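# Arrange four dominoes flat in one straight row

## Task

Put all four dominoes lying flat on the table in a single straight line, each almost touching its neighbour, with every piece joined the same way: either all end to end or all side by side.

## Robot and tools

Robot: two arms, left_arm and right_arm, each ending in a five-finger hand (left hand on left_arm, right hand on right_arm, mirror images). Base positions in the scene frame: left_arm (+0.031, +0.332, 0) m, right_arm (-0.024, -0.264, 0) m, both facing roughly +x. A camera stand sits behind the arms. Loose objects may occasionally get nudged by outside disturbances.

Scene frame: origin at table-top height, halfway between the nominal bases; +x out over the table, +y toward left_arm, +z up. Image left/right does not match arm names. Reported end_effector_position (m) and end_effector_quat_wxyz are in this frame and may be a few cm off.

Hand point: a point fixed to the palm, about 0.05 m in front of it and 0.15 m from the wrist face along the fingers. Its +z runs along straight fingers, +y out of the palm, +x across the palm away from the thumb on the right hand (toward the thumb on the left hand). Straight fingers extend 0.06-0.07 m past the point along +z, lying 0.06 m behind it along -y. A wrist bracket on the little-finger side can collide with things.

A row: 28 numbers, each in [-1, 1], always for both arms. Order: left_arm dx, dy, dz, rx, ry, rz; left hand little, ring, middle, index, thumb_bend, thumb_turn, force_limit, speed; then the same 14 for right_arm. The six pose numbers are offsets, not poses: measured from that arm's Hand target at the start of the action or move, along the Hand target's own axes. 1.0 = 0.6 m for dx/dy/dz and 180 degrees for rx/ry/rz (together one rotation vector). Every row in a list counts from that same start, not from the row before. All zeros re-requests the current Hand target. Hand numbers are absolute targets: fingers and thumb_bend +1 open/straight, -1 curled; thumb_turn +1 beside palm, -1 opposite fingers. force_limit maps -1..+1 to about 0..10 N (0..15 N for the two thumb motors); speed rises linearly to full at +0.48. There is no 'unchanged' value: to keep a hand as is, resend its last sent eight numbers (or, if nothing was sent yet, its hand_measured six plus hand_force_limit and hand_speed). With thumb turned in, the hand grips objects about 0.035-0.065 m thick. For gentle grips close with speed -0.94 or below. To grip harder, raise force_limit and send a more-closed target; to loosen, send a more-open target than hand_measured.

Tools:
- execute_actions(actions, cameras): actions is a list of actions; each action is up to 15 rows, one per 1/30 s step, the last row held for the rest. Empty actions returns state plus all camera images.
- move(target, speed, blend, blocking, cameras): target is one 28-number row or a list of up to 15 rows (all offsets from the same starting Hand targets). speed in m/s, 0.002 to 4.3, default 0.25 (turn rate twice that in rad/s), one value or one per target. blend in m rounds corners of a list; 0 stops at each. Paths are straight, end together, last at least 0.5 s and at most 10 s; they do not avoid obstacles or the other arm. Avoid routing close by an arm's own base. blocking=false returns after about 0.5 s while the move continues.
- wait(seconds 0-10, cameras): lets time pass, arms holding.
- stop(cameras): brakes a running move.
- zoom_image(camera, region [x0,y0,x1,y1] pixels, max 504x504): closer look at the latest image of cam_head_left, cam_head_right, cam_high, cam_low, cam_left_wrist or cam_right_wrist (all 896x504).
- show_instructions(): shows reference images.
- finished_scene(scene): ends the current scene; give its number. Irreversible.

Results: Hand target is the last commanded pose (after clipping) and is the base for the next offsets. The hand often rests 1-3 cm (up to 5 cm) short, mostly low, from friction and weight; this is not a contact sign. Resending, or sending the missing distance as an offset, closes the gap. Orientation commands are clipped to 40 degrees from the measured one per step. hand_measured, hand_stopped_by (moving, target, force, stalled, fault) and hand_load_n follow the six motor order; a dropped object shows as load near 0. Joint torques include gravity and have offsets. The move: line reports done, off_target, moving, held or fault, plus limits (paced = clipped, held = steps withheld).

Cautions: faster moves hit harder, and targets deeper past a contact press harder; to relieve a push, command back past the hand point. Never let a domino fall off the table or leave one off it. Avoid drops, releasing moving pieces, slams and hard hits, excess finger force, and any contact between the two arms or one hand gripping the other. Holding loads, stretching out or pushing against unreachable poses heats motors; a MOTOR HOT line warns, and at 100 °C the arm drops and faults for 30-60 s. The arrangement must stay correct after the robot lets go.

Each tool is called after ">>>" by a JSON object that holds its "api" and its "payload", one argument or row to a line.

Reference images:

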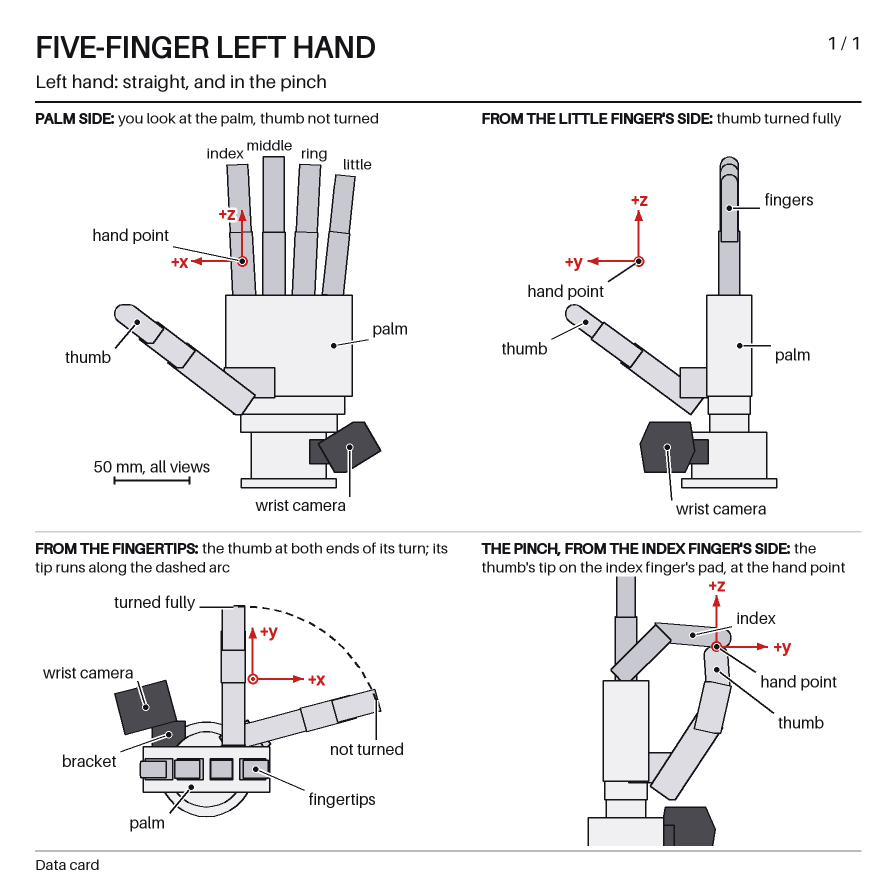

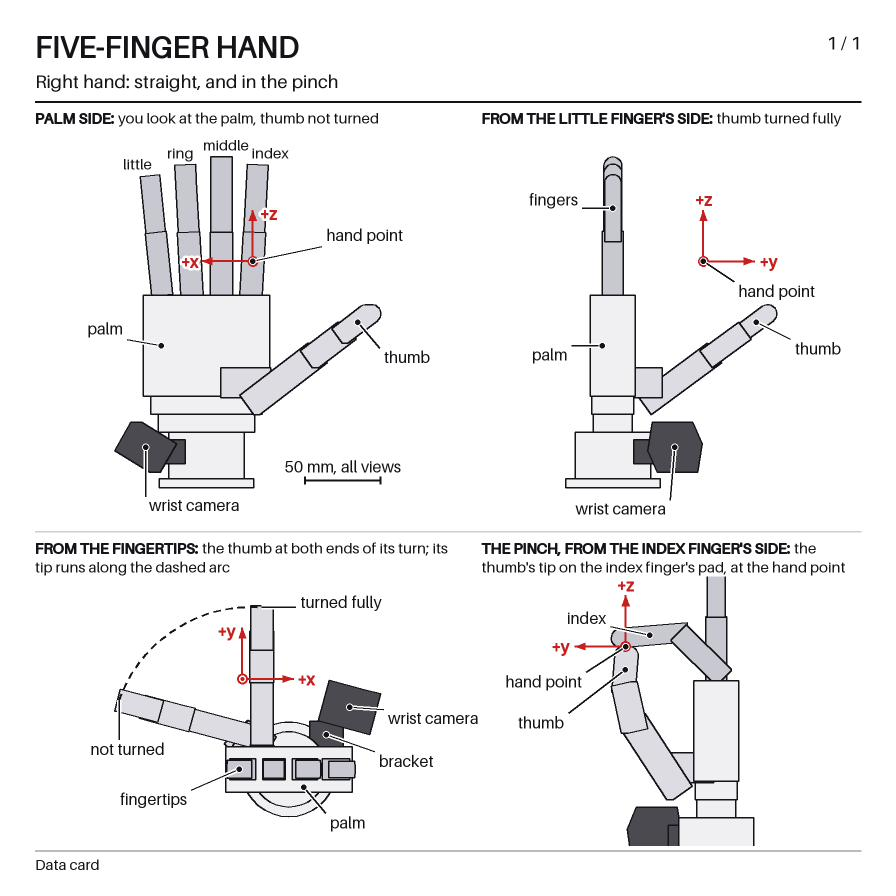

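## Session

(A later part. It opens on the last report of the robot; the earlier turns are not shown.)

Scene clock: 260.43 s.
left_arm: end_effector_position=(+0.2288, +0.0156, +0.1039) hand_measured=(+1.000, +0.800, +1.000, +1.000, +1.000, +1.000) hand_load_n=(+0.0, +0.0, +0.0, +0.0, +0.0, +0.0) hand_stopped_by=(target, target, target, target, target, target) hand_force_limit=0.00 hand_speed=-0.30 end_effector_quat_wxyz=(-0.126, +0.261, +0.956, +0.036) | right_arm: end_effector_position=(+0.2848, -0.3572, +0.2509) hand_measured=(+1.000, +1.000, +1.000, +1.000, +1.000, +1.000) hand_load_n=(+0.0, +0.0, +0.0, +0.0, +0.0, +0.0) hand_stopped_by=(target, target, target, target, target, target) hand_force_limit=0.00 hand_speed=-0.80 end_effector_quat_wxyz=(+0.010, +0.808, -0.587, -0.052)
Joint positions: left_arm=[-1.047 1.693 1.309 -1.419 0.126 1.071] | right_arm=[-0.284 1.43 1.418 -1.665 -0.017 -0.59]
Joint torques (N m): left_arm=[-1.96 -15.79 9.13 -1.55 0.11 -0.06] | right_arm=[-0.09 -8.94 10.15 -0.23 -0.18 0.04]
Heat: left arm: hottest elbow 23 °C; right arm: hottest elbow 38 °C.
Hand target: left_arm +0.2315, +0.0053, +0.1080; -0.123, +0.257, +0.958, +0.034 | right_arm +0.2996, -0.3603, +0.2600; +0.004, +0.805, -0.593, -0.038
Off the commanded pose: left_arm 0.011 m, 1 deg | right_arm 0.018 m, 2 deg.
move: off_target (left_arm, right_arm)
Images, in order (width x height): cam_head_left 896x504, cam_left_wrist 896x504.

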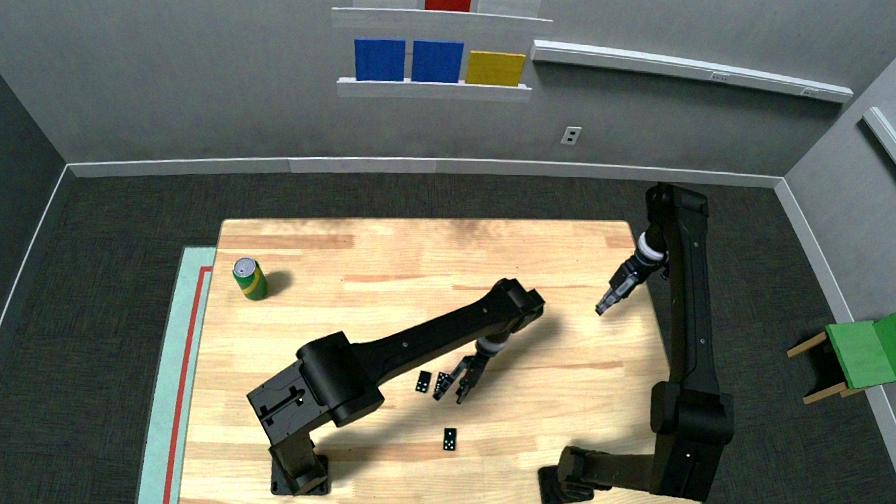

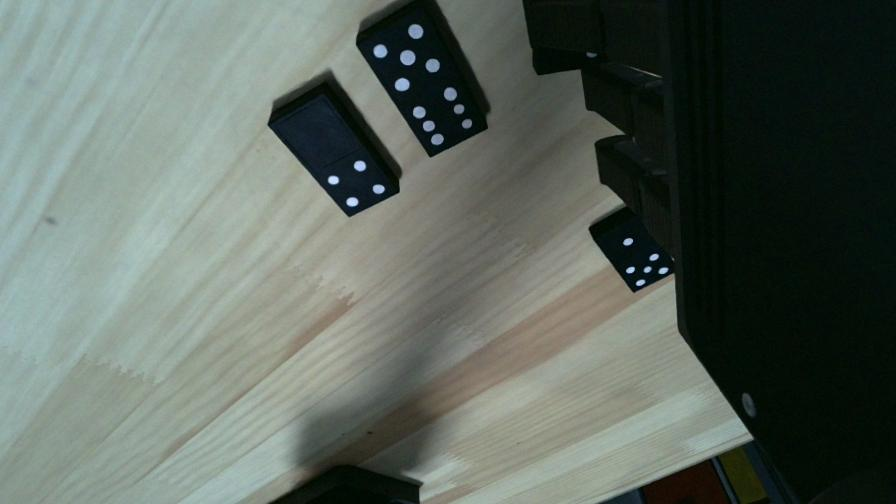

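>>> {"api": "move", "payload": {
  "target": [
    [-0.0126,0,0.0484,0,0,0,1,0.8,1,1,1,1,0,-0.3,0,0,0,0,0,0,1,1,1,1,1,1,0,-0.8],
    [0.0331,0.0233,0.0602,0.0238,0,-0.0914,1,0.8,1,1,1,1,0,-0.3,0,0,0,0,0,0,1,1,1,1,1,1,0,-0.8],
    [0.0498,0.0233,-0.0043,0.0238,0,-0.0914,1,0.8,1,1,1,1,0,-0.3,0,0,0,0,0,0,1,1,1,1,1,1,0,-0.8],
    [0.2824,-0.1132,0.0666,0.0448,0,-0.1721,1,0.8,1,1,1,1,0,-0.3,0,0,0,0,0,0,1,1,1,1,1,1,0,-0.8]
  ],
  "speed": [0.08,0.08,0.15,0.25],
  "blend": [0,0,0.01,0],
  "cameras": ["cam_left_wrist","cam_head_left"]
}}

>>> {"api": "zoom_image", "payload": {
  "camera": "cam_head_left",
  "region": [400, 350, 500, 450]
}}

>>> {"api": "zoom_image", "payload": {
  "camera": "cam_left_wrist",
  "region": [440, 0, 700, 200]
}}

Scene clock: 277.10 s.
left_arm: end_effector_position=(+0.0500, +0.0359, +0.1106) hand_measured=(+1.000, +0.800, +1.000, +1.000, +1.000, +1.000) hand_load_n=(+0.0, +0.0, +0.0, +0.0, +0.0, +0.0) hand_stopped_by=(target, target, target, target, target, target) hand_force_limit=0.00 hand_speed=-0.30 end_effector_quat_wxyz=(-0.131, -0.017, +0.991, +0.006) | right_arm: end_effector_position=(+0.2848, -0.3572, +0.2509) hand_measured=(+1.000, +1.000, +1.000, +1.000, +1.000, +1.000) hand_load_n=(+0.0, +0.0, +0.0, +0.0, +0.0, +0.0) hand_stopped_by=(target, target, target, target, target, target) hand_force_limit=0.00 hand_speed=-0.80 end_effector_quat_wxyz=(+0.010, +0.808, -0.587, -0.052)
Joint positions: left_arm=[-1.293 1.405 0.995 -1.241 0.251 0.253] | right_arm=[-0.284 1.43 1.418 -1.665 -0.017 -0.59]
Joint torques (N m): left_arm=[-2.37 -13.74 6.52 -0.31 0.1 -0.08] | right_arm=[-0.03 -8.82 10.17 -0.32 -0.17 0.03]
Heat: left arm: hottest elbow 23 °C; right arm: hottest elbow 38 °C.
Hand target: left_arm +0.0469, +0.0337, +0.1122; -0.127, -0.017, +0.992, -0.001 | right_arm +0.2996, -0.3603, +0.2600; +0.004, +0.805, -0.593, -0.038
Off the commanded pose: left_arm 0.004 m, 1 deg | right_arm 0.018 m, 2 deg.
move: off_target (right_arm)
Images, in order (width x height): cam_head_left 896x504, cam_left_wrist 896x504.

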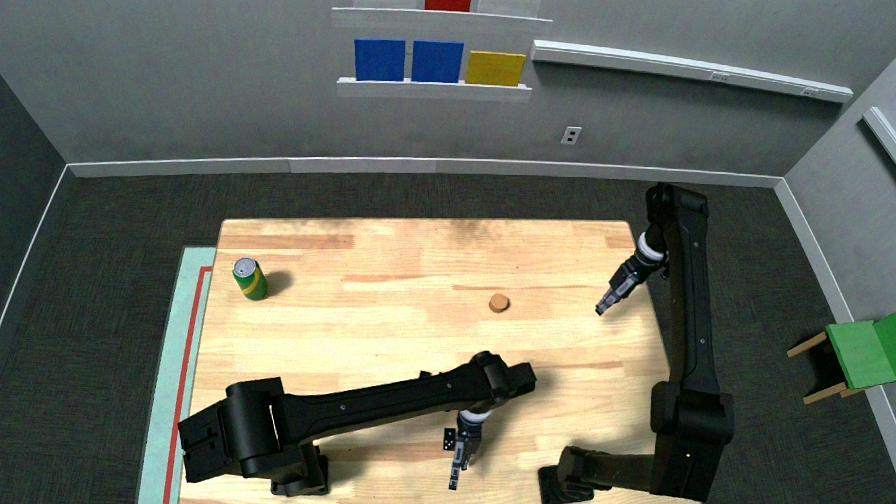

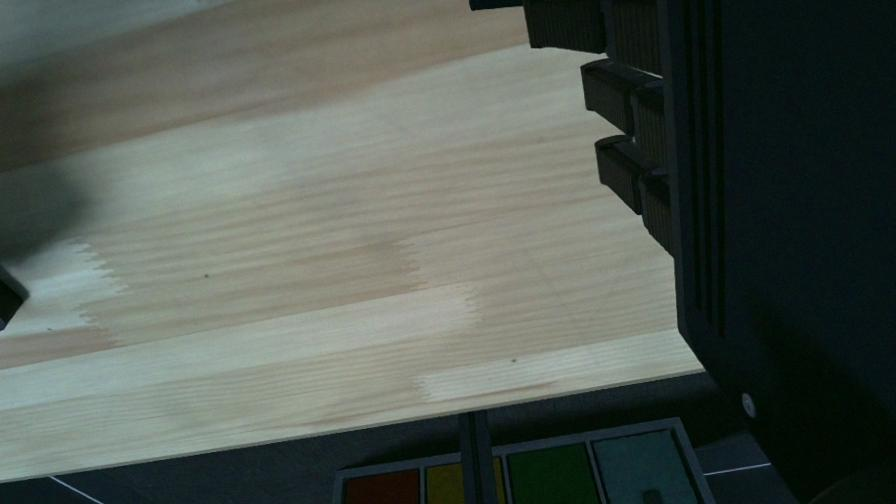

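Scaled by 5.040 from the camera's 896x504 image, which has a finer 1280x720 frame.

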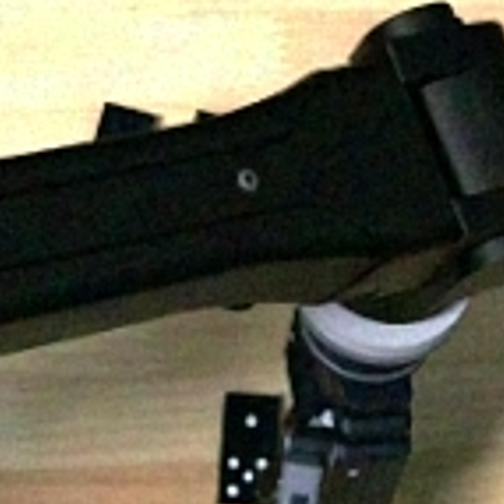

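Scaled by 1.938 from the camera's 896x504 image, which has a finer 1280x720 frame.

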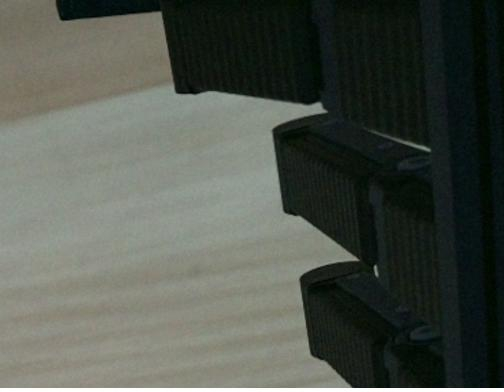

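>>> {"api": "move", "payload": {
  "target": [-0.0314,0.0322,-0.003,0,0,0,1,0.8,1,1,1,1,0,-0.3,0,0,0,0,0,0,1,1,1,1,1,1,0,-0.8],
  "speed": 0.1,
  "cameras": ["cam_left_wrist"]
}}

>>> {"api": "zoom_image", "payload": {
  "camera": "cam_left_wrist",
  "region": [440, 0, 700, 200]
}}

Scene clock: 283.97 s.
left_arm: end_effector_position=(+0.0605, +0.0525, +0.1074) hand_measured=(+1.000, +0.800, +1.000, +1.000, +1.000, +1.000) hand_load_n=(+0.0, +0.0, +0.0, +0.0, +0.0, +0.5) hand_stopped_by=(target, target, target, target, target, target) hand_force_limit=0.00 hand_speed=-0.30 end_effector_quat_wxyz=(-0.130, -0.018, +0.991, +0.005) | right_arm: end_effector_position=(+0.2848, -0.3572, +0.2509) hand_measured=(+1.000, +1.000, +1.000, +1.000, +1.000, +1.000) hand_load_n=(+0.0, +0.0, +0.0, +0.0, +0.0, +0.0) hand_stopped_by=(target, target, target, target, target, target) hand_force_limit=0.00 hand_speed=-0.80 end_effector_quat_wxyz=(+0.010, +0.808, -0.587, -0.052)
Joint positions: left_arm=[-1.253 1.375 0.957 -1.241 0.245 0.292] | right_arm=[-0.284 1.43 1.418 -1.665 -0.017 -0.59]
Joint torques (N m): left_arm=[-1.14 -12.51 6.5 -0.73 0.14 0.16] | right_arm=[0.09 -8.59 10.1 -0.21 -0.17 0.04]
Heat: left arm: hottest elbow 23 °C; right arm: hottest elbow 38 °C.
Hand target: left_arm +0.0648, +0.0536, +0.1092; -0.127, -0.017, +0.992, -0.001 | right_arm +0.2996, -0.3603, +0.2600; +0.004, +0.805, -0.593, -0.038
Off the commanded pose: left_arm 0.005 m, 1 deg | right_arm 0.018 m, 2 deg.
move: off_target (right_arm)
Images, in order (width x height): cam_left_wrist 896x504.

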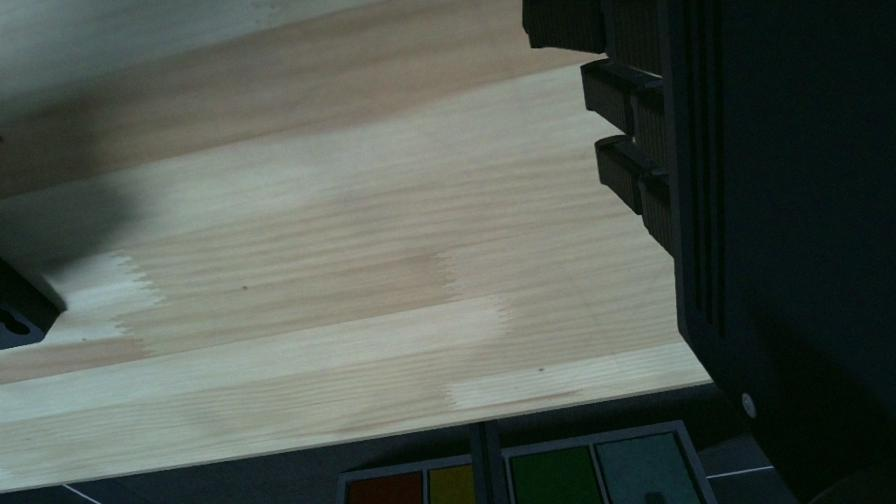

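Scaled by 1.938 from the camera's 896x504 image, which has a finer 1280x720 frame.

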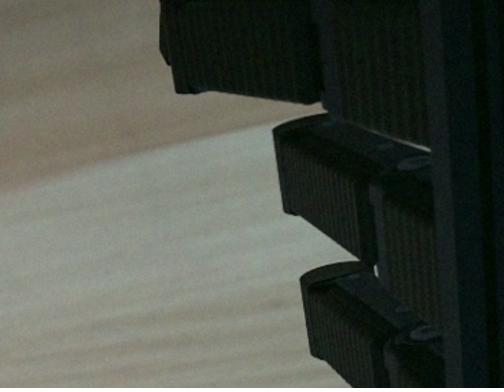

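>>> {"api": "move", "payload": {
  "target": [
    [-0.0271,0.0117,-0.0018,0,0,0,1,0.8,1,1,1,1,0,-0.3,0,0,0,0,0,0,1,1,1,1,1,1,0,-0.8],
    [-0.0388,0.0117,0.0433,0,0,0,1,0.8,1,1,1,1,0,-0.3,0,0,0,0,0,0,1,1,1,1,1,1,0,-0.8]
  ],
  "speed": [0.1,0.08],
  "cameras": ["cam_left_wrist"]
}}

>>> {"api": "zoom_image", "payload": {
  "camera": "cam_left_wrist",
  "region": [440, 0, 700, 200]
}}

Scene clock: 293.27 s.
left_arm: end_effector_position=(+0.0757, +0.0616, +0.0890) hand_measured=(+1.000, +0.800, +1.000, +1.000, +1.000, +1.000) hand_load_n=(+0.0, +0.0, -2.0, +0.0, +0.0, +0.0) hand_stopped_by=(target, target, target, target, target, target) hand_force_limit=0.00 hand_speed=-0.30 end_effector_quat_wxyz=(-0.127, -0.016, +0.992, -0.004) | right_arm: end_effector_position=(+0.2848, -0.3572, +0.2509) hand_measured=(+1.000, +1.000, +1.000, +1.000, +1.000, +1.000) hand_load_n=(+0.0, +0.0, +0.0, +0.0, +0.0, +0.0) hand_stopped_by=(target, target, target, target, target, target) hand_force_limit=0.00 hand_speed=-0.80 end_effector_quat_wxyz=(+0.010, +0.808, -0.587, -0.052)
Joint positions: left_arm=[-1.204 1.377 0.91 -1.185 0.242 0.344] | right_arm=[-0.284 1.43 1.418 -1.665 -0.017 -0.59]
Joint torques (N m): left_arm=[-0.85 -9.29 5.86 0.13 0.12 0.14] | right_arm=[0.21 -8.82 10.13 -0.29 -0.16 0.04]
Heat: left arm: hottest elbow 23 °C; right arm: hottest elbow 38 °C.
Hand target: left_arm +0.0806, +0.0612, +0.0782; -0.127, -0.017, +0.992, -0.001 | right_arm +0.2996, -0.3603, +0.2600; +0.004, +0.805, -0.593, -0.038
Off the commanded pose: left_arm 0.012 m, 0 deg | right_arm 0.018 m, 2 deg.
move: off_target (left_arm, right_arm)
Images, in order (width x height): cam_left_wrist 896x504.

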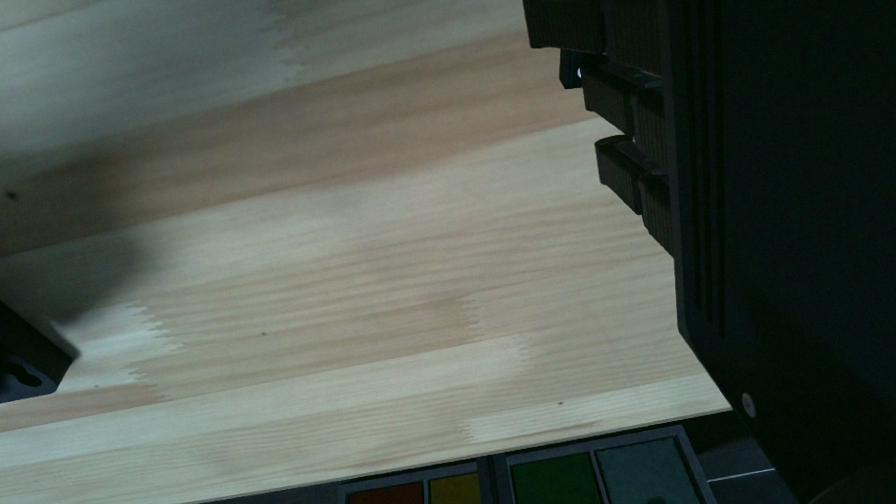

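Scaled by 1.938 from the camera's 896x504 image, which has a finer 1280x720 frame.

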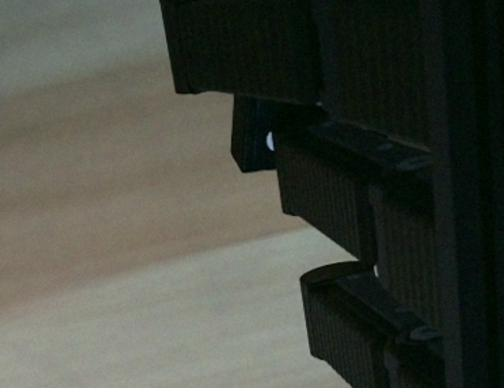

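>>> {"api": "move", "payload": {
  "target": [
    [-0.0539,-0.0993,-0.014,0,0,0,1,0.8,1,1,1,1,0,-0.3,0,0,0,0,0,0,1,1,1,1,1,1,0,-0.8],
    [-0.1867,-0.1222,-0.0486,-0.0196,0,0.0753,1,0.8,1,1,1,1,0,-0.3,0,0,0,0,0,0,1,1,1,1,1,1,0,-0.8]
  ],
  "speed": [0.08,0.08],
  "blend": [0.01,0],
  "cameras": ["cam_left_wrist","cam_head_left"]
}}

>>> {"api": "zoom_image", "payload": {
  "camera": "cam_head_left",
  "region": [400, 350, 500, 450]
}}

Scene clock: 301.00 s.
left_arm: end_effector_position=(+0.1854, -0.0063, +0.0898) hand_measured=(+1.000, +0.800, +1.000, +1.000, +1.000, +1.000) hand_load_n=(+0.0, -0.5, +0.0, +0.0, +0.0, +0.0) hand_stopped_by=(target, target, target, target, target, target) hand_force_limit=0.00 hand_speed=-0.30 end_effector_quat_wxyz=(-0.126, +0.106, +0.986, +0.003) | right_arm: end_effector_position=(+0.2848, -0.3572, +0.2509) hand_measured=(+1.000, +1.000, +1.000, +1.000, +1.000, +1.000) hand_load_n=(+0.0, +0.0, +0.0, +0.0, +0.0, +0.0) hand_stopped_by=(target, target, target, target, target, target) hand_force_limit=0.00 hand_speed=-0.80 end_effector_quat_wxyz=(+0.010, +0.808, -0.587, -0.052)
Joint positions: left_arm=[-1.079 1.671 1.25 -1.3 0.205 0.722] | right_arm=[-0.284 1.43 1.418 -1.665 -0.017 -0.59]
Joint torques (N m): left_arm=[-0.03 -12.81 8.09 -0.91 -0.49 0.21] | right_arm=[0.15 -8.88 10.14 -0.24 -0.17 0.05]
Heat: left arm: hottest elbow 23 °C; right arm: hottest elbow 39 °C.
Hand target: left_arm +0.1987, -0.0081, +0.0780; -0.127, +0.104, +0.986, +0.014 | right_arm +0.2996, -0.3603, +0.2600; +0.004, +0.805, -0.593, -0.038
Off the commanded pose: left_arm 0.018 m, 1 deg | right_arm 0.018 m, 2 deg.
move: off_target (left_arm, right_arm)
Images, in order (width x height): cam_head_left 896x504, cam_left_wrist 896x504.

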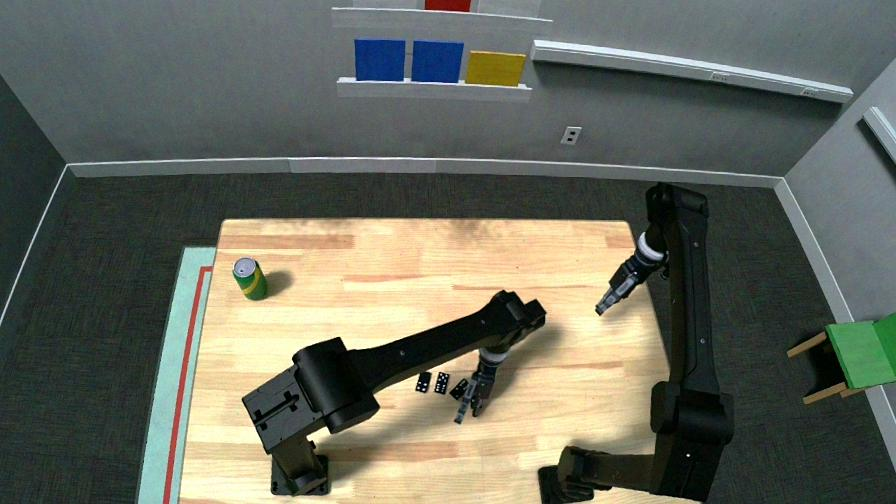

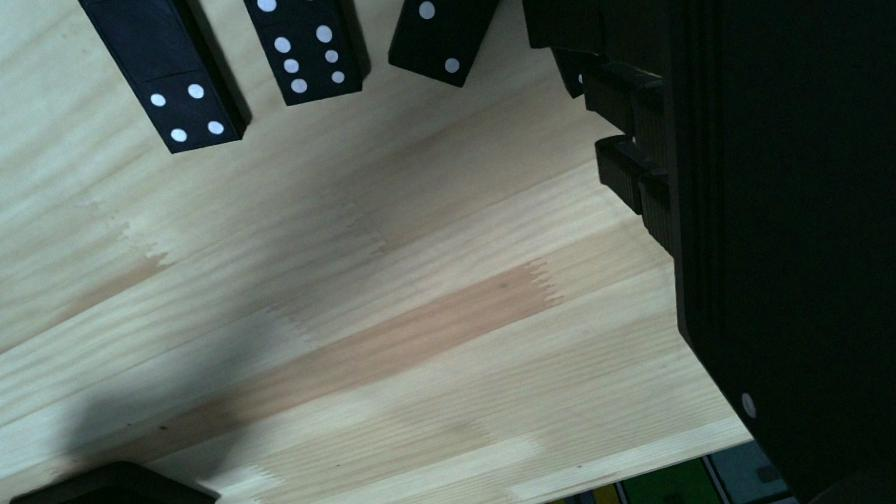

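Scaled by 5.040 from the camera's 896x504 image, which has a finer 1280x720 frame.

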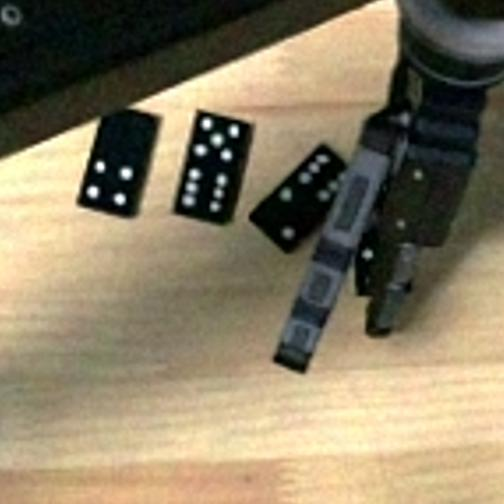

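>>> {"api": "move", "payload": {
  "target": [
    [-0.0219,-0.0367,-0.0057,0,0,0,1,0.8,1,1,1,1,0,-0.3,0,0,0,0,0,0,1,1,1,1,1,1,0,-0.8],
    [-0.0051,-0.0367,-0.0702,0,0,0,1,0.8,1,1,1,1,0,-0.3,0,0,0,0,0,0,1,1,1,1,1,1,0,-0.8],
    [-0.0354,0.0565,-0.054,-0.0392,0,0.1506,1,0.8,1,1,1,1,0,-0.3,0,0,0,0,0,0,1,1,1,1,1,1,0,-0.8]
  ],
  "speed": [0.08,0.15,0.2],
  "blend": [0,0.01,0],
  "cameras": ["cam_left_wrist","cam_head_left"]
}}

>>> {"api": "zoom_image", "payload": {
  "camera": "cam_head_left",
  "region": [410, 360, 490, 440]
}}

>>> {"api": "zoom_image", "payload": {
  "camera": "cam_left_wrist",
  "region": [440, 0, 700, 200]
}}

Scene clock: 316.67 s.
left_arm: end_effector_position=(+0.2306, +0.0149, +0.0993) hand_measured=(+1.000, +0.800, +1.000, +1.000, +1.000, +1.000) hand_load_n=(+0.0, +0.0, +0.0, +0.0, +0.0, +0.0) hand_stopped_by=(target, target, target, target, target, target) hand_force_limit=0.00 hand_speed=-0.30 end_effector_quat_wxyz=(-0.122, +0.338, +0.932, +0.046) | right_arm: end_effector_position=(+0.2848, -0.3572, +0.2509) hand_measured=(+1.000, +1.000, +1.000, +1.000, +1.000, +1.000) hand_load_n=(+0.0, +0.0, +0.0, +0.0, +0.0, +0.0) hand_stopped_by=(target, target, target, target, target, target) hand_force_limit=0.00 hand_speed=-0.80 end_effector_quat_wxyz=(+0.010, +0.808, -0.587, -0.052)
Joint positions: left_arm=[-1.079 1.695 1.299 -1.419 0.093 1.199] | right_arm=[-0.284 1.43 1.418 -1.665 -0.017 -0.59]
Joint torques (N m): left_arm=[-0.79 -18.49 6.39 -1.42 -0.06 0.16] | right_arm=[0.09 -8.82 10.15 -0.31 -0.17 0.06]
Heat: left arm: hottest elbow 24 °C; right arm: hottest elbow 39 °C.
Hand target: left_arm +0.2339, +0.0188, +0.1040; -0.120, +0.340, +0.932, +0.044 | right_arm +0.2996, -0.3603, +0.2600; +0.004, +0.805, -0.593, -0.038
Off the commanded pose: left_arm 0.007 m, 0 deg | right_arm 0.018 m, 2 deg.
move: off_target (right_arm)
Images, in order (width x height): cam_head_left 896x504, cam_left_wrist 896x504.

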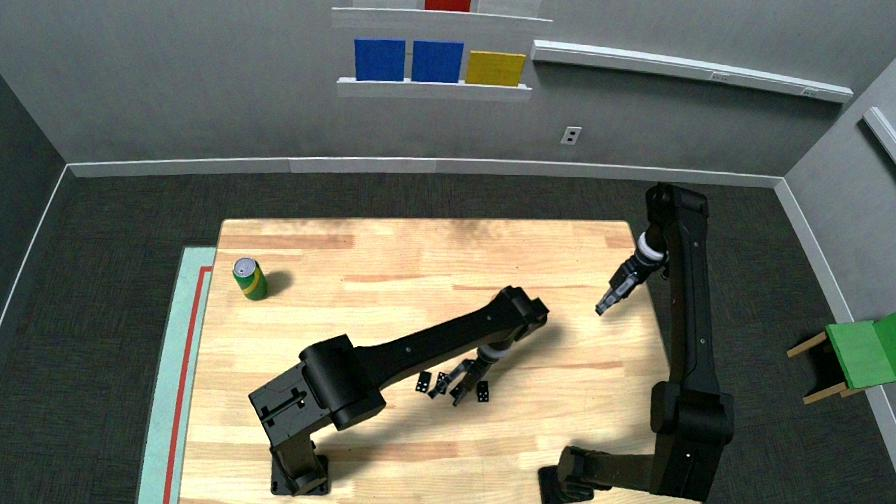

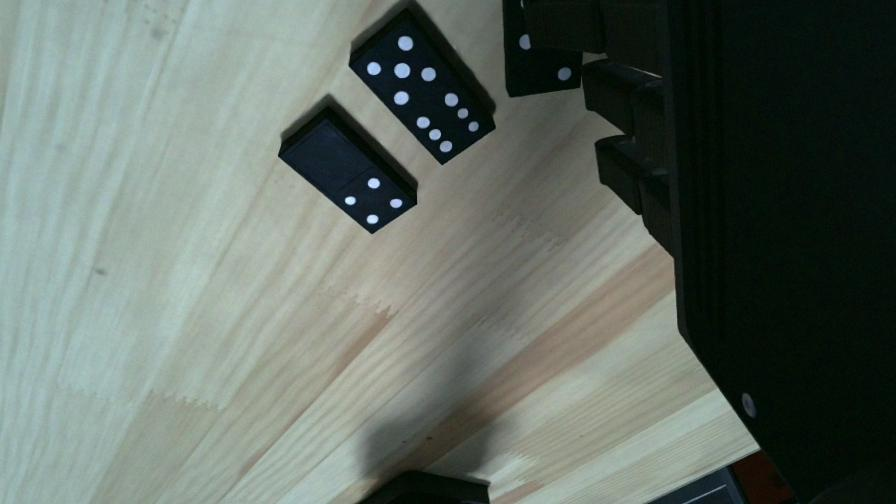

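Scaled by 6.300 from the camera's 896x504 image, which has a finer 1280x720 frame.

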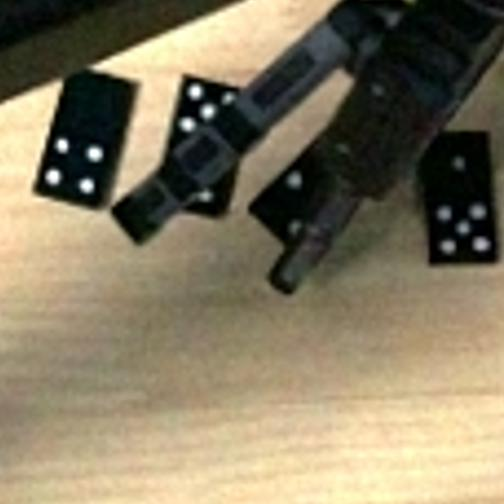

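Scaled by 1.938 from the camera's 896x504 image, which has a finer 1280x720 frame.

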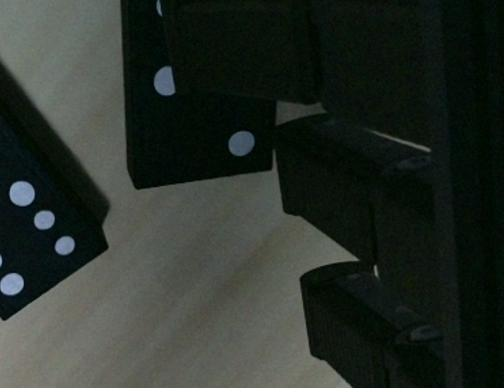

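>>> {"api": "move", "payload": {
  "target": [
    [0.0097,0.0217,0.0025,0,0,0,1,0.8,1,1,1,1,0,-0.3,0,0,0,0,0,0,1,1,1,1,1,1,0,-0.8],
    [-0.0012,0.0217,0.0444,0,0,0,1,0.8,1,1,1,1,0,-0.3,0,0,0,0,0,0,1,1,1,1,1,1,0,-0.8],
    [0.034,0.0003,0.0536,0.042,0,-0.1613,1,0.8,1,1,1,1,0,-0.3,0,0,0,0,0,0,1,1,1,1,1,1,0,-0.8],
    [0.0508,0.0003,-0.0109,0.042,0,-0.1613,1,0.8,1,1,1,1,0,-0.3,0,0,0,0,0,0,1,1,1,1,1,1,0,-0.8],
    [-0.0092,-0.1468,-0.0058,0.0616,0,-0.2366,1,0.8,1,1,1,1,0,-0.3,0,0,0,0,0,0,1,1,1,1,1,1,0,-0.8]
  ],
  "speed": [0.1,0.08,0.1,0.15,0.2],
  "blend": [0,0,0,0.01,0],
  "cameras": ["cam_left_wrist","cam_head_left"]
}}

>>> {"api": "zoom_image", "payload": {
  "camera": "cam_head_left",
  "region": [410, 360, 490, 440]
}}

>>> {"api": "zoom_image", "payload": {
  "camera": "cam_left_wrist",
  "region": [440, 0, 700, 200]
}}

Scene clock: 339.03 s.
left_arm: end_effector_position=(+0.1786, -0.0368, +0.1046) hand_measured=(+1.000, +0.800, +1.000, +1.000, +1.000, +1.000) hand_load_n=(+0.0, +0.0, +0.0, +0.0, +0.0, +0.0) hand_stopped_by=(target, target, target, target, target, target) hand_force_limit=0.00 hand_speed=-0.30 end_effector_quat_wxyz=(-0.133, -0.034, +0.990, +0.006) | right_arm: end_effector_position=(+0.2848, -0.3572, +0.2509) hand_measured=(+1.000, +1.000, +1.000, +1.000, +1.000, +1.000) hand_load_n=(+0.0, +0.0, +0.0, +0.0, +0.0, +0.0) hand_stopped_by=(target, target, target, target, target, target) hand_force_limit=0.00 hand_speed=-0.80 end_effector_quat_wxyz=(+0.010, +0.808, -0.587, -0.052)
Joint positions: left_arm=[-1.072 1.708 1.331 -1.327 0.234 0.447] | right_arm=[-0.284 1.43 1.418 -1.665 -0.017 -0.59]
Joint torques (N m): left_arm=[-2.55 -15.97 9.35 -0.5 0.14 -0.07] | right_arm=[-0.15 -8.82 10.19 -0.31 -0.17 0.05]
Heat: left arm: hottest shoulder 23 °C; right arm: hottest elbow 39 °C.
Hand target: left_arm +0.1819, -0.0526, +0.1060; -0.127, -0.034, +0.991, -0.004 | right_arm +0.2996, -0.3603, +0.2600; +0.004, +0.805, -0.593, -0.038
Off the commanded pose: left_arm 0.016 m, 1 deg | right_arm 0.018 m, 2 deg.
move: off_target (left_arm, right_arm)
Images, in order (width x height): cam_head_left 896x504, cam_left_wrist 896x504.

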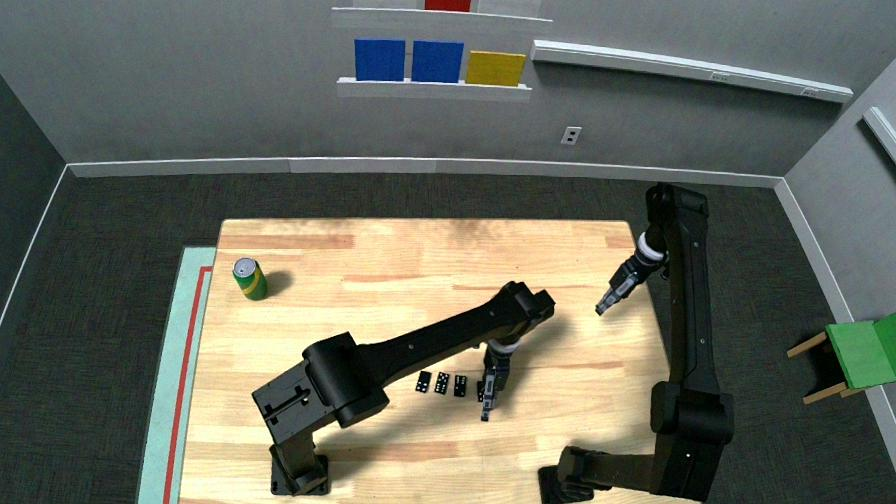

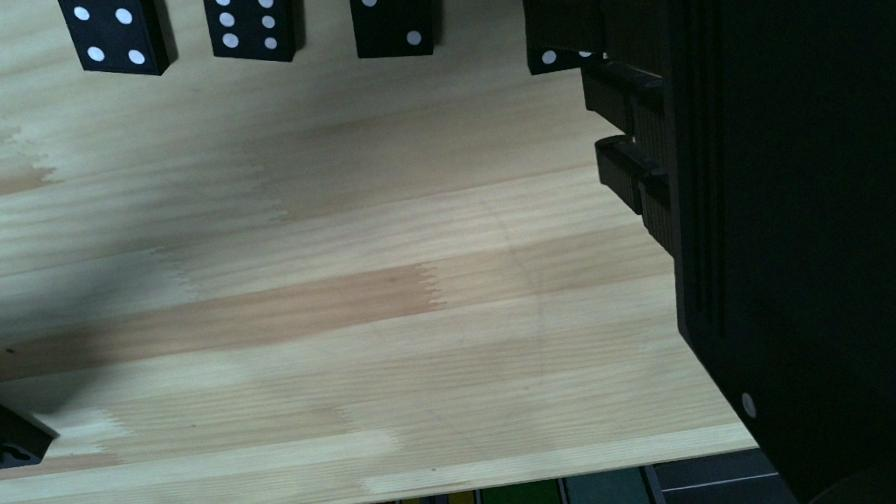

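Scaled by 6.300 from the camera's 896x504 image, which has a finer 1280x720 frame.

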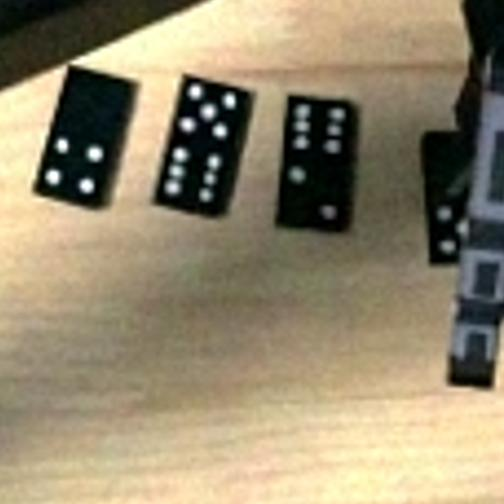

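Scaled by 1.938 from the camera's 896x504 image, which has a finer 1280x720 frame.

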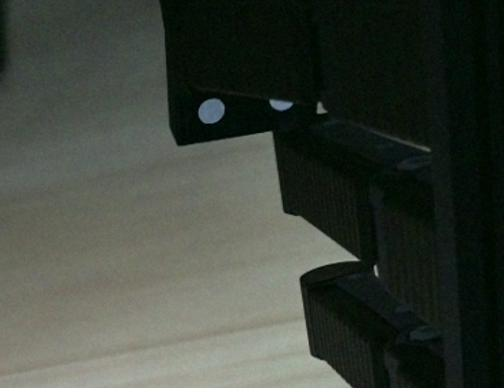

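>>> {"api": "move", "payload": {
  "target": [
    [-0.0118,0,0.0452,0,0,0,1,0.8,1,1,1,1,0,-0.3,0,0,0,0,0,0,1,1,1,1,1,1,0,-0.8],
    [-0.0603,0.0977,0.0325,-0.0154,0,0.0592,1,0.8,1,1,1,1,0,-0.3,0,0,0,0,0,0,1,1,1,1,1,1,0,-0.8],
    [-0.0435,0.0977,-0.032,-0.0154,0,0.0592,1,0.8,1,1,1,1,0,-0.3,0,0,0,0,0,0,1,1,1,1,1,1,0,-0.8],
    [-0.0159,-0.0132,-0.0369,-0.0154,0,0.0592,1,1,1,0,1,1,0,-0.3,0,0,0,0,0,0,1,1,1,1,1,1,0,-0.8]
  ],
  "speed": [0.08,0.08,0.15,0.2],
  "blend": [0,0,0.01,0],
  "cameras": ["cam_left_wrist","cam_head_left"]
}}

>>> {"api": "zoom_image", "payload": {
  "camera": "cam_head_left",
  "region": [410, 360, 490, 440]
}}

Scene clock: 361.63 s.
left_arm: end_effector_position=(+0.1949, -0.0488, +0.1211) hand_measured=(+1.000, +1.000, +1.000, +0.000, +1.000, +1.000) hand_load_n=(+0.0, +0.0, +0.0, +0.0, +0.0, +0.0) hand_stopped_by=(target, target, target, target, target, target) hand_force_limit=0.00 hand_speed=-0.30 end_effector_quat_wxyz=(-0.129, +0.065, +0.989, +0.011) | right_arm: end_effector_position=(+0.2848, -0.3572, +0.2509) hand_measured=(+1.000, +1.000, +1.000, +1.000, +1.000, +1.000) hand_load_n=(+0.0, +0.0, +0.0, +0.0, -0.5, +0.0) hand_stopped_by=(target, target, target, target, target, target) hand_force_limit=0.00 hand_speed=-0.80 end_effector_quat_wxyz=(+0.010, +0.808, -0.587, -0.052)
Joint positions: left_arm=[-1.091 1.753 1.441 -1.415 0.208 0.626] | right_arm=[-0.284 1.43 1.418 -1.665 -0.017 -0.59]
Joint torques (N m): left_arm=[-1.61 -17.44 9.58 -1.46 0.25 -0.06] | right_arm=[0.21 -8.82 10.17 -0.21 -0.17 0.05]
Heat: left arm: hottest elbow 24 °C; right arm: hottest elbow 39 °C.
Hand target: left_arm +0.1973, -0.0594, +0.1250; -0.127, +0.061, +0.990, +0.009 | right_arm +0.2996, -0.3603, +0.2600; +0.004, +0.805, -0.593, -0.038
Off the commanded pose: left_arm 0.012 m, 1 deg | right_arm 0.018 m, 2 deg.
move: off_target (left_arm, right_arm); target 4's new numbers were sent with left_arm's hand 0.012 m and 1 deg from that target
Images, in order (width x height): cam_head_left 896x504, cam_left_wrist 896x504.

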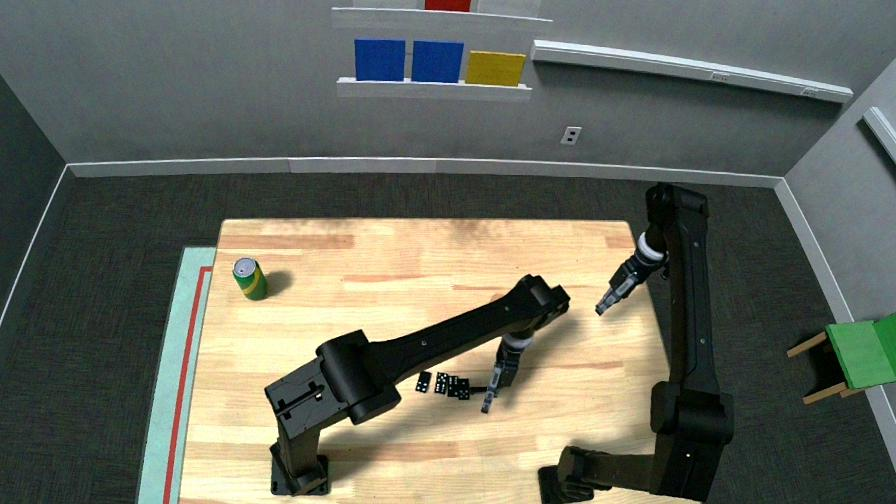

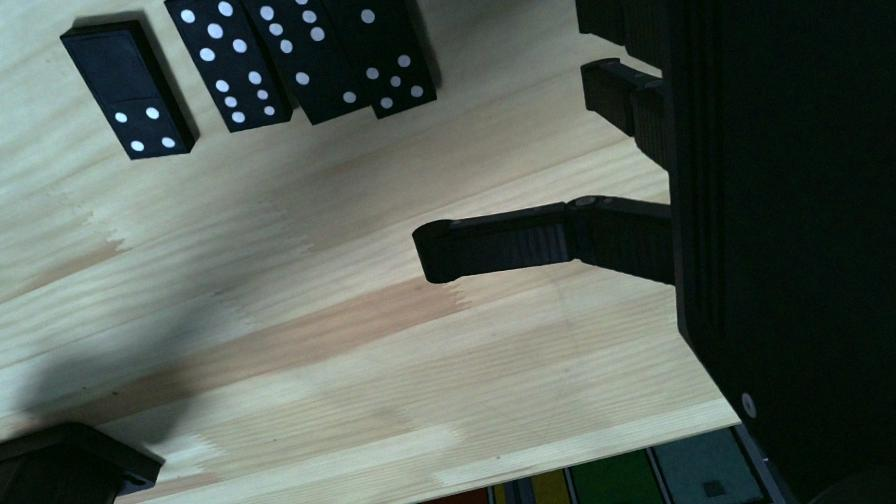

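Scaled by 6.300 from the camera's 896x504 image, which has a finer 1280x720 frame.

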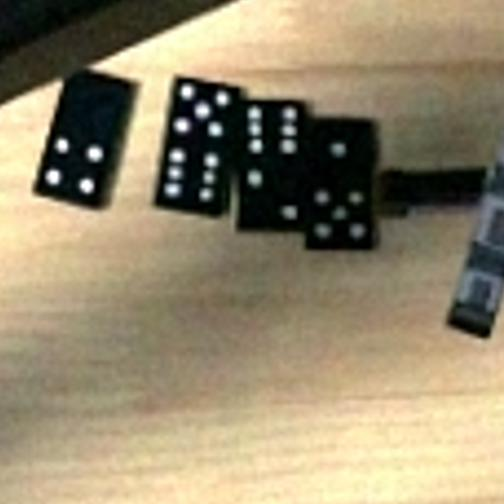

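>>> {"api": "move", "payload": {
  "target": [-0.0158,0.0237,0.0752,-0.0098,0,0.0376,1,1,1,0,1,1,0,-0.3,0,0,0,0,0,0,1,1,1,1,1,1,0,-0.8],
  "speed": 0.12,
  "cameras": ["cam_left_wrist"]
}}

Scene clock: 378.97 s.
left_arm: end_effector_position=(+0.1990, -0.0420, +0.0867) hand_measured=(+1.000, +1.000, +1.000, +0.000, +1.000, +1.000) hand_load_n=(+0.0, +0.0, +0.0, +0.0, +0.0, +0.0) hand_stopped_by=(target, target, target, target, target, target) hand_force_limit=0.00 hand_speed=-0.30 end_effector_quat_wxyz=(-0.126, +0.110, +0.986, +0.013) | right_arm: end_effector_position=(+0.2848, -0.3572, +0.2509) hand_measured=(+1.000, +1.000, +1.000, +1.000, +1.000, +1.000) hand_load_n=(+0.0, +0.0, +0.0, +0.0, +0.0, +0.0) hand_stopped_by=(target, target, target, target, target, target) hand_force_limit=0.00 hand_speed=-0.80 end_effector_quat_wxyz=(+0.010, +0.808, -0.587, -0.052)
Joint positions: left_arm=[-1.095 1.775 1.379 -1.337 0.195 0.714] | right_arm=[-0.284 1.43 1.418 -1.665 -0.017 -0.59]
Joint torques (N m): left_arm=[-2.14 -17.38 6.63 -0.54 0.05 0.13] | right_arm=[-0.03 -8.7 10.11 -0.28 -0.17 0.04]
Heat: left arm: hottest elbow 25 °C; right arm: hottest elbow 39 °C.
Hand target: left_arm +0.1968, -0.0450, +0.0789; -0.126, +0.122, +0.984, +0.016 | right_arm +0.2996, -0.3603, +0.2600; +0.004, +0.805, -0.593, -0.038
Off the commanded pose: left_arm 0.009 m, 1 deg | right_arm 0.018 m, 2 deg.
move: off_target (right_arm)
Images, in order (width x height): cam_left_wrist 896x504.

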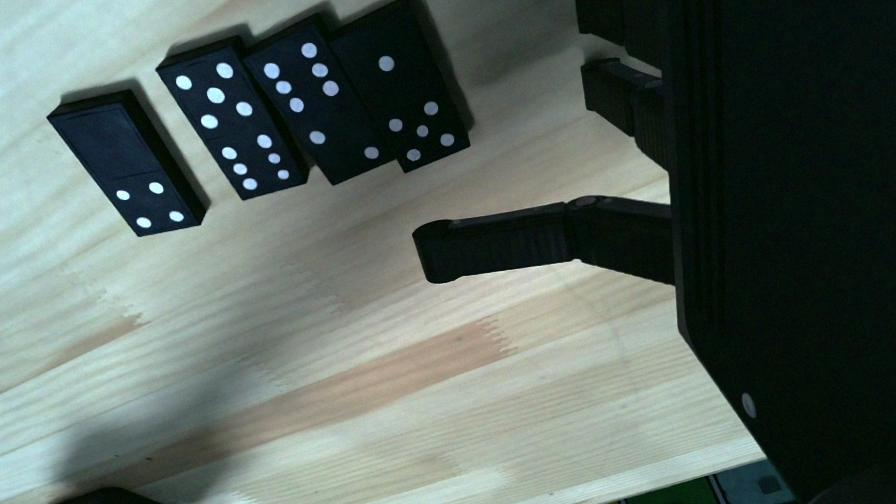

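>>> {"api": "move", "payload": {
  "target": [0,0.0917,0,0,0,0,1,1,1,0,1,1,0,-0.3,0,0,0,0,0,0,1,1,1,1,1,1,0,-0.8],
  "speed": 0.06,
  "cameras": ["cam_left_wrist","cam_head_left"]
}}

Scene clock: 383.80 s.
left_arm: end_effector_position=(+0.2042, +0.0020, +0.0842) hand_measured=(+1.000, +1.000, +1.000, +0.000, +1.000, +1.000) hand_load_n=(+0.0, +0.0, +0.0, +0.5, +0.0, +0.0) hand_stopped_by=(target, target, target, target, target, target) hand_force_limit=0.00 hand_speed=-0.30 end_effector_quat_wxyz=(-0.128, +0.124, +0.984, +0.013) | right_arm: end_effector_position=(+0.2848, -0.3572, +0.2509) hand_measured=(+1.000, +1.000, +1.000, +1.000, +1.000, +1.000) hand_load_n=(+0.0, +0.0, +0.0, +0.0, +0.0, +0.0) hand_stopped_by=(target, target, target, target, target, target) hand_force_limit=0.00 hand_speed=-0.80 end_effector_quat_wxyz=(+0.010, +0.808, -0.587, -0.052)
Joint positions: left_arm=[-1.045 1.696 1.263 -1.316 0.188 0.792] | right_arm=[-0.284 1.43 1.418 -1.665 -0.017 -0.59]
Joint torques (N m): left_arm=[-0.38 -16.85 5.56 -0.5 -0.25 0.22] | right_arm=[0.21 -8.76 10.13 -0.32 -0.16 0.06]
Heat: left arm: hottest elbow 25 °C; right arm: hottest elbow 39 °C.
Hand target: left_arm +0.2102, +0.0085, +0.0789; -0.127, +0.122, +0.984, +0.017 | right_arm +0.2996, -0.3603, +0.2600; +0.004, +0.805, -0.593, -0.038
Off the commanded pose: left_arm 0.010 m, 0 deg | right_arm 0.018 m, 2 deg.
move: off_target (right_arm)
Images, in order (width x height): cam_head_left 896x504, cam_left_wrist 896x504.

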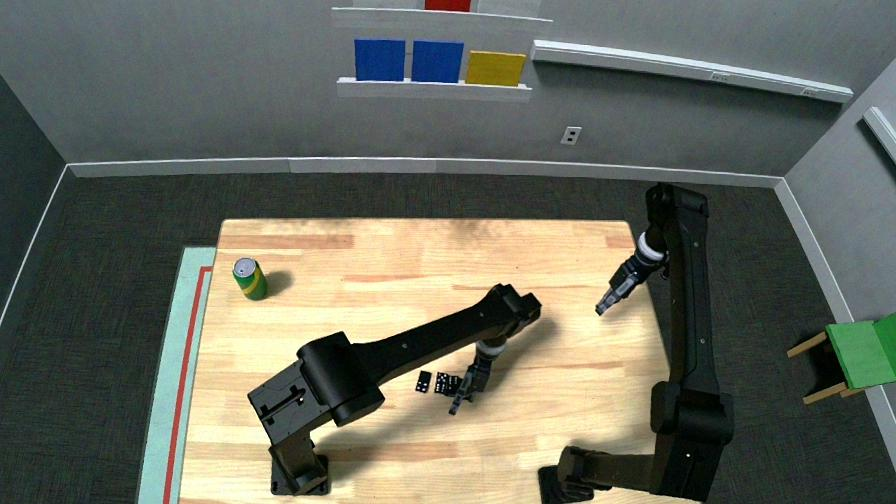

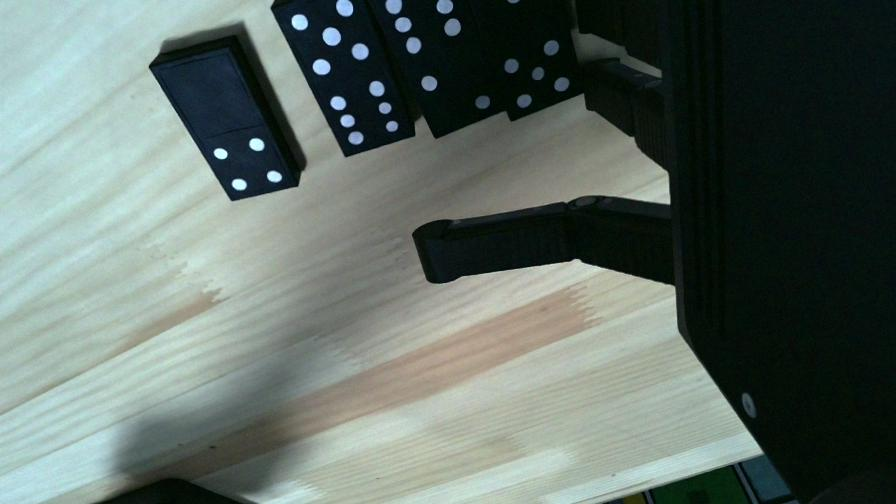

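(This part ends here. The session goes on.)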